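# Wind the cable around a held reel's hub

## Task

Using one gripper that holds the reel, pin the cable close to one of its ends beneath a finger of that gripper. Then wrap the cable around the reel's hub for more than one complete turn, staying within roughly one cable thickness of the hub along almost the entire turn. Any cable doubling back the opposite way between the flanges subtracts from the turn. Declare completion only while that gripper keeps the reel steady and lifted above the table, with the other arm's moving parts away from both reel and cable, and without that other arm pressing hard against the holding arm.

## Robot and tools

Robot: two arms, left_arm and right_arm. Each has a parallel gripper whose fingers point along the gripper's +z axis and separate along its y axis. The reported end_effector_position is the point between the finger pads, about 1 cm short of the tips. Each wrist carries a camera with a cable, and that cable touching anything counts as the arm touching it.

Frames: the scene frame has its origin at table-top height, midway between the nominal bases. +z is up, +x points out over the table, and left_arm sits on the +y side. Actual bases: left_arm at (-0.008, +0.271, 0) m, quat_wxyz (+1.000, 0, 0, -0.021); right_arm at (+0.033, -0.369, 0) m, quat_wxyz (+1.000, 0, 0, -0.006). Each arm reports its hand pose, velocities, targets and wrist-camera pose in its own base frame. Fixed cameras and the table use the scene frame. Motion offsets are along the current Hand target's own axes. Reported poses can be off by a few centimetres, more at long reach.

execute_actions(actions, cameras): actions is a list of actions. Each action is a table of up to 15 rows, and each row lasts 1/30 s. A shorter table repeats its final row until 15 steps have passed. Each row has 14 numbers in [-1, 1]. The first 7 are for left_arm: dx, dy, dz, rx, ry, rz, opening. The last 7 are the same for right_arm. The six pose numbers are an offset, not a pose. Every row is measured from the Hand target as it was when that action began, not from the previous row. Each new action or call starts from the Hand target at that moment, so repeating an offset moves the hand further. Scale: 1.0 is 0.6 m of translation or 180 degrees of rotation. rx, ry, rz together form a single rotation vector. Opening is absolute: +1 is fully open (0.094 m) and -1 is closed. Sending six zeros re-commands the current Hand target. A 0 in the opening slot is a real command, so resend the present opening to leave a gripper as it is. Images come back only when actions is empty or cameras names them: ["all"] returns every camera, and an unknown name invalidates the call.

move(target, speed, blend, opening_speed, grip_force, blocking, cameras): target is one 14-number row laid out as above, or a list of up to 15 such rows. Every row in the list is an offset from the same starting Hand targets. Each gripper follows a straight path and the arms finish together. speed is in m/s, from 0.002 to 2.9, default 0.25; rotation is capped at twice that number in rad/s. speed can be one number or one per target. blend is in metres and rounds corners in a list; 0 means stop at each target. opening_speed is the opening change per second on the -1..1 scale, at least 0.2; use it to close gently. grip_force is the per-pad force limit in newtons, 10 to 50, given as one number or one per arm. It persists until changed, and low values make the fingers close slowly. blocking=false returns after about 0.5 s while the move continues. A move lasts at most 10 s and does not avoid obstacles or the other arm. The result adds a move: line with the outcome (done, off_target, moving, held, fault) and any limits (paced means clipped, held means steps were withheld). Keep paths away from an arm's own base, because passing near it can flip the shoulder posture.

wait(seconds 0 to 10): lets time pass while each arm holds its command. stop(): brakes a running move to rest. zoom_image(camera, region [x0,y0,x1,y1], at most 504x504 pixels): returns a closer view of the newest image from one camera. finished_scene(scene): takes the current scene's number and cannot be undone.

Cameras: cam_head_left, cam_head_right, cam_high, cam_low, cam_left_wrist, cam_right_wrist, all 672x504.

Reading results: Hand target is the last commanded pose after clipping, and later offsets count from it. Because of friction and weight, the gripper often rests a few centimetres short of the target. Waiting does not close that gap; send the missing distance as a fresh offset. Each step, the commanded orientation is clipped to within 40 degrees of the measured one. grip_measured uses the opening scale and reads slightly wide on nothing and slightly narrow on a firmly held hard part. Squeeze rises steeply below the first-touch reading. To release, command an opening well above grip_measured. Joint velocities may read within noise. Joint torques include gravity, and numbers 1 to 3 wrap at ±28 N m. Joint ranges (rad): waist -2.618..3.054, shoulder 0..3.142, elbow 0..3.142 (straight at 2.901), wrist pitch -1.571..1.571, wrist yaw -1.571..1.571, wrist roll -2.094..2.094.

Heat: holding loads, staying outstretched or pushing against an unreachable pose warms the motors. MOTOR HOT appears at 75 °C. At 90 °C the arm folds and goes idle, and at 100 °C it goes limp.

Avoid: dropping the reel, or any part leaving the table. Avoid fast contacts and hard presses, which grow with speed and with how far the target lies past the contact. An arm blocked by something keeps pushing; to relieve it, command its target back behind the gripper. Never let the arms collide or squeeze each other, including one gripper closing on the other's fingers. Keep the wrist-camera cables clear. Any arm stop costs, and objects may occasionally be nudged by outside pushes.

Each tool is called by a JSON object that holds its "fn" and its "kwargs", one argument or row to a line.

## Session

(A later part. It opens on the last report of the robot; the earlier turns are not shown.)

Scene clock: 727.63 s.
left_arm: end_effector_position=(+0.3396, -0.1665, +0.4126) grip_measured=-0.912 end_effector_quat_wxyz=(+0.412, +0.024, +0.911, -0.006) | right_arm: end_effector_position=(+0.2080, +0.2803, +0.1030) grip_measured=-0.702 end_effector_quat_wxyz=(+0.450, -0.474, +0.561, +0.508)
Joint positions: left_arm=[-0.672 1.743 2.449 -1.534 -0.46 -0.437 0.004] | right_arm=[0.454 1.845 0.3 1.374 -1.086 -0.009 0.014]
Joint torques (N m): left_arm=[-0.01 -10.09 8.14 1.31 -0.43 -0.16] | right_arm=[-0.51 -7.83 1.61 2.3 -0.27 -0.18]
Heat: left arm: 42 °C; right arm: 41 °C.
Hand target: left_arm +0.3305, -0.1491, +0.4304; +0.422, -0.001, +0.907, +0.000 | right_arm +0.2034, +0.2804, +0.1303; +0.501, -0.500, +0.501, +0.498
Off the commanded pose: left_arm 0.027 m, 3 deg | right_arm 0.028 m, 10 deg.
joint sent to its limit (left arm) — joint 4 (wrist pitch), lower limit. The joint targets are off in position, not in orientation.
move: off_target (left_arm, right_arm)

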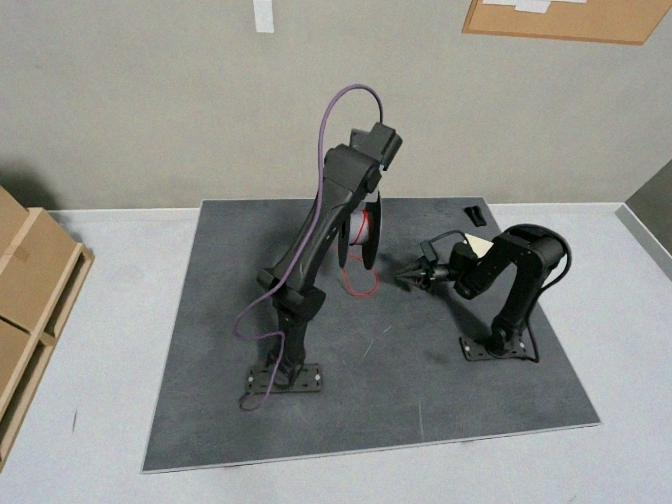

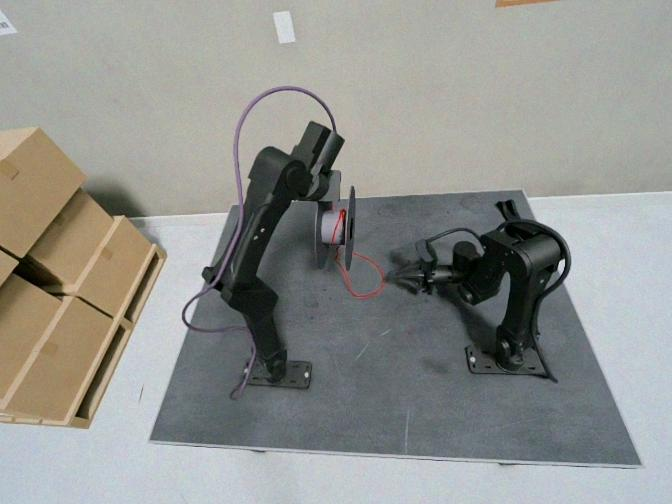

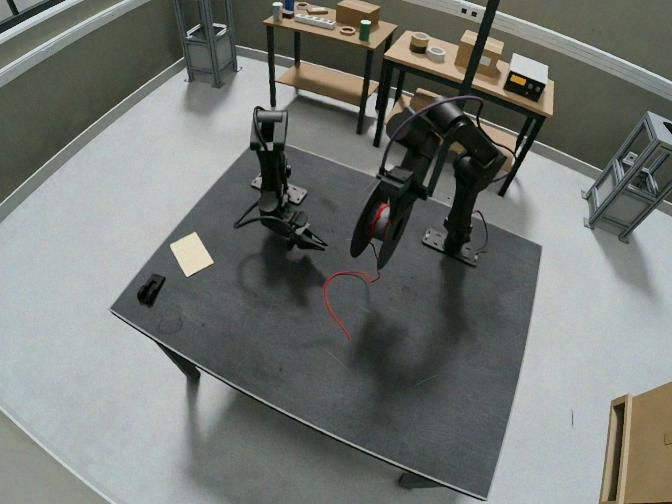

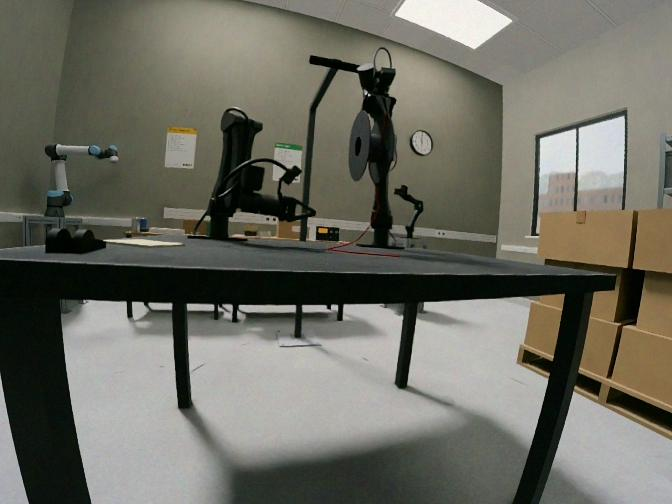

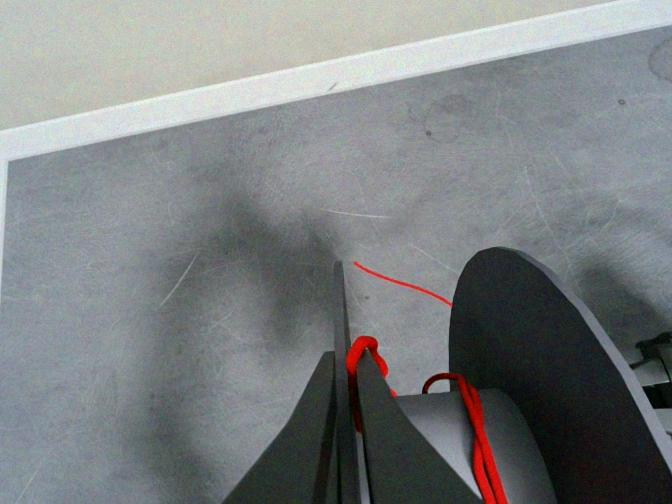

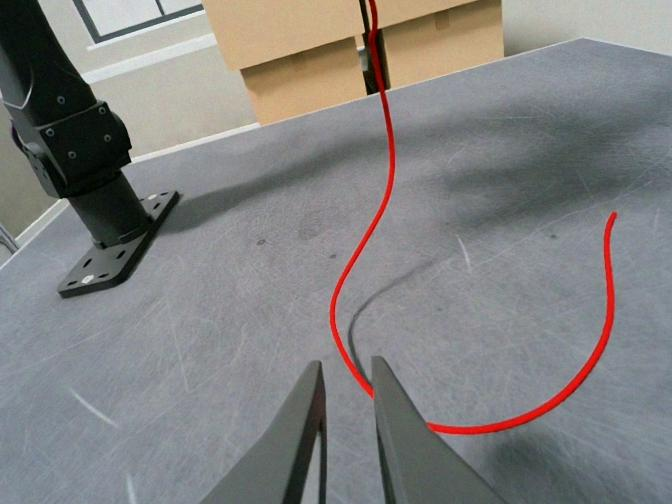

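{"fn": "move", "kwargs": {
  "target": [0,0,0,0,0,0,-1,-0.15,0.05,-0.2,0,0,0,-0.7],
  "speed": 0.2,
  "cameras": ["cam_head_right","cam_left_wrist","cam_high"]
}}

{"fn": "zoom_image", "kwargs": {
  "camera": "cam_head_right",
  "region": [280, 160, 400, 310]
}}

Scene clock: 730.00 s.
left_arm: end_effector_position=(+0.3396, -0.1665, +0.4126) grip_measured=-0.912 end_effector_quat_wxyz=(+0.412, +0.024, +0.911, -0.006) | right_arm: end_effector_position=(+0.1771, +0.1624, +0.2217) grip_measured=-0.702 end_effector_quat_wxyz=(+0.526, -0.467, +0.530, +0.473)
Joint positions: left_arm=[-0.672 1.743 2.449 -1.534 -0.46 -0.437 0.004] | right_arm=[-0.113 1.094 0.162 1.36 -1.568 0.439 0.014]
Joint torques (N m): left_arm=[-0.02 -10.09 8.17 1.32 -0.43 -0.16] | right_arm=[-0.39 -2.43 3.84 0.83 0.09 0.06]
Heat: left arm: 42 °C; right arm: 40 °C.
Hand target: left_arm +0.3305, -0.1491, +0.4304; +0.422, -0.001, +0.907, +0.000 | right_arm +0.1727, +0.1608, +0.2205; +0.501, -0.500, +0.501, +0.498
Off the commanded pose: left_arm 0.027 m, 3 deg | right_arm 0.005 m, 6 deg.
joint sent to its limit (left arm) — joint 4 (wrist pitch), lower limit. The joint targets are off in position, not in orientation.
joint sent to its limit (right arm) — joint 5 (wrist yaw), lower limit. The joint targets are off in position and orientation.
move: off_target (left_arm, right_arm)
Images, in order (width x height): cam_head_right 672x504, cam_high 672x504, cam_left_wrist 672x504.

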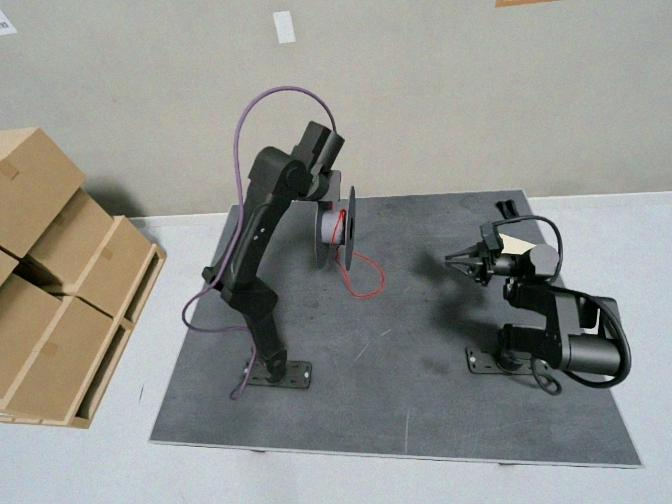

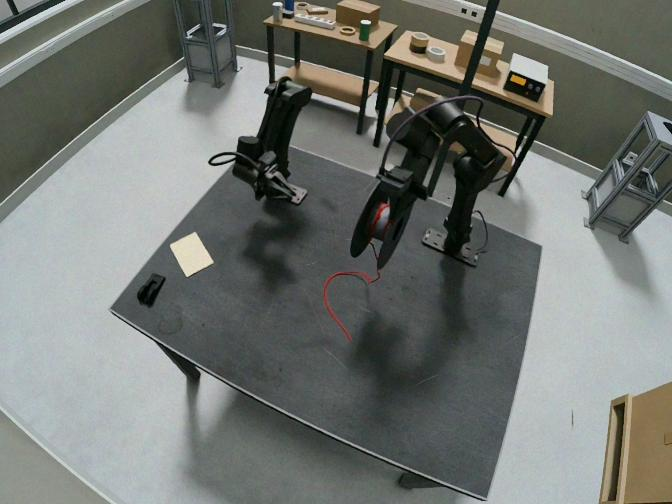

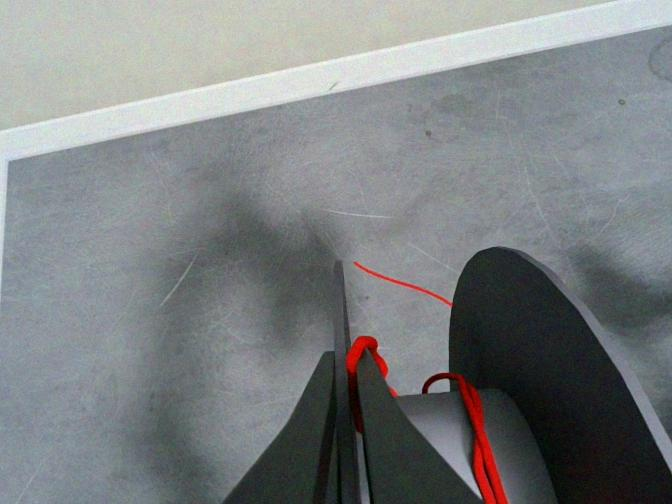

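Scaled by 3.360.

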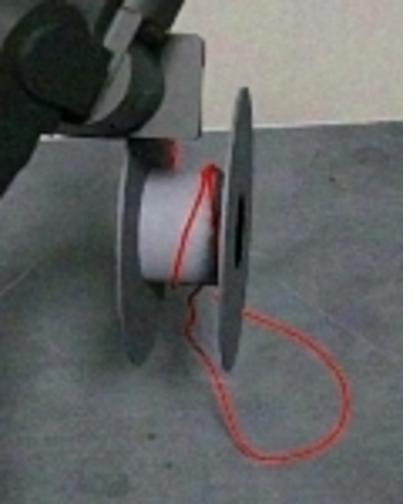

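{"fn": "finished_scene", "kwargs": {
  "scene": 1
}}

The scene is finished: the task was done.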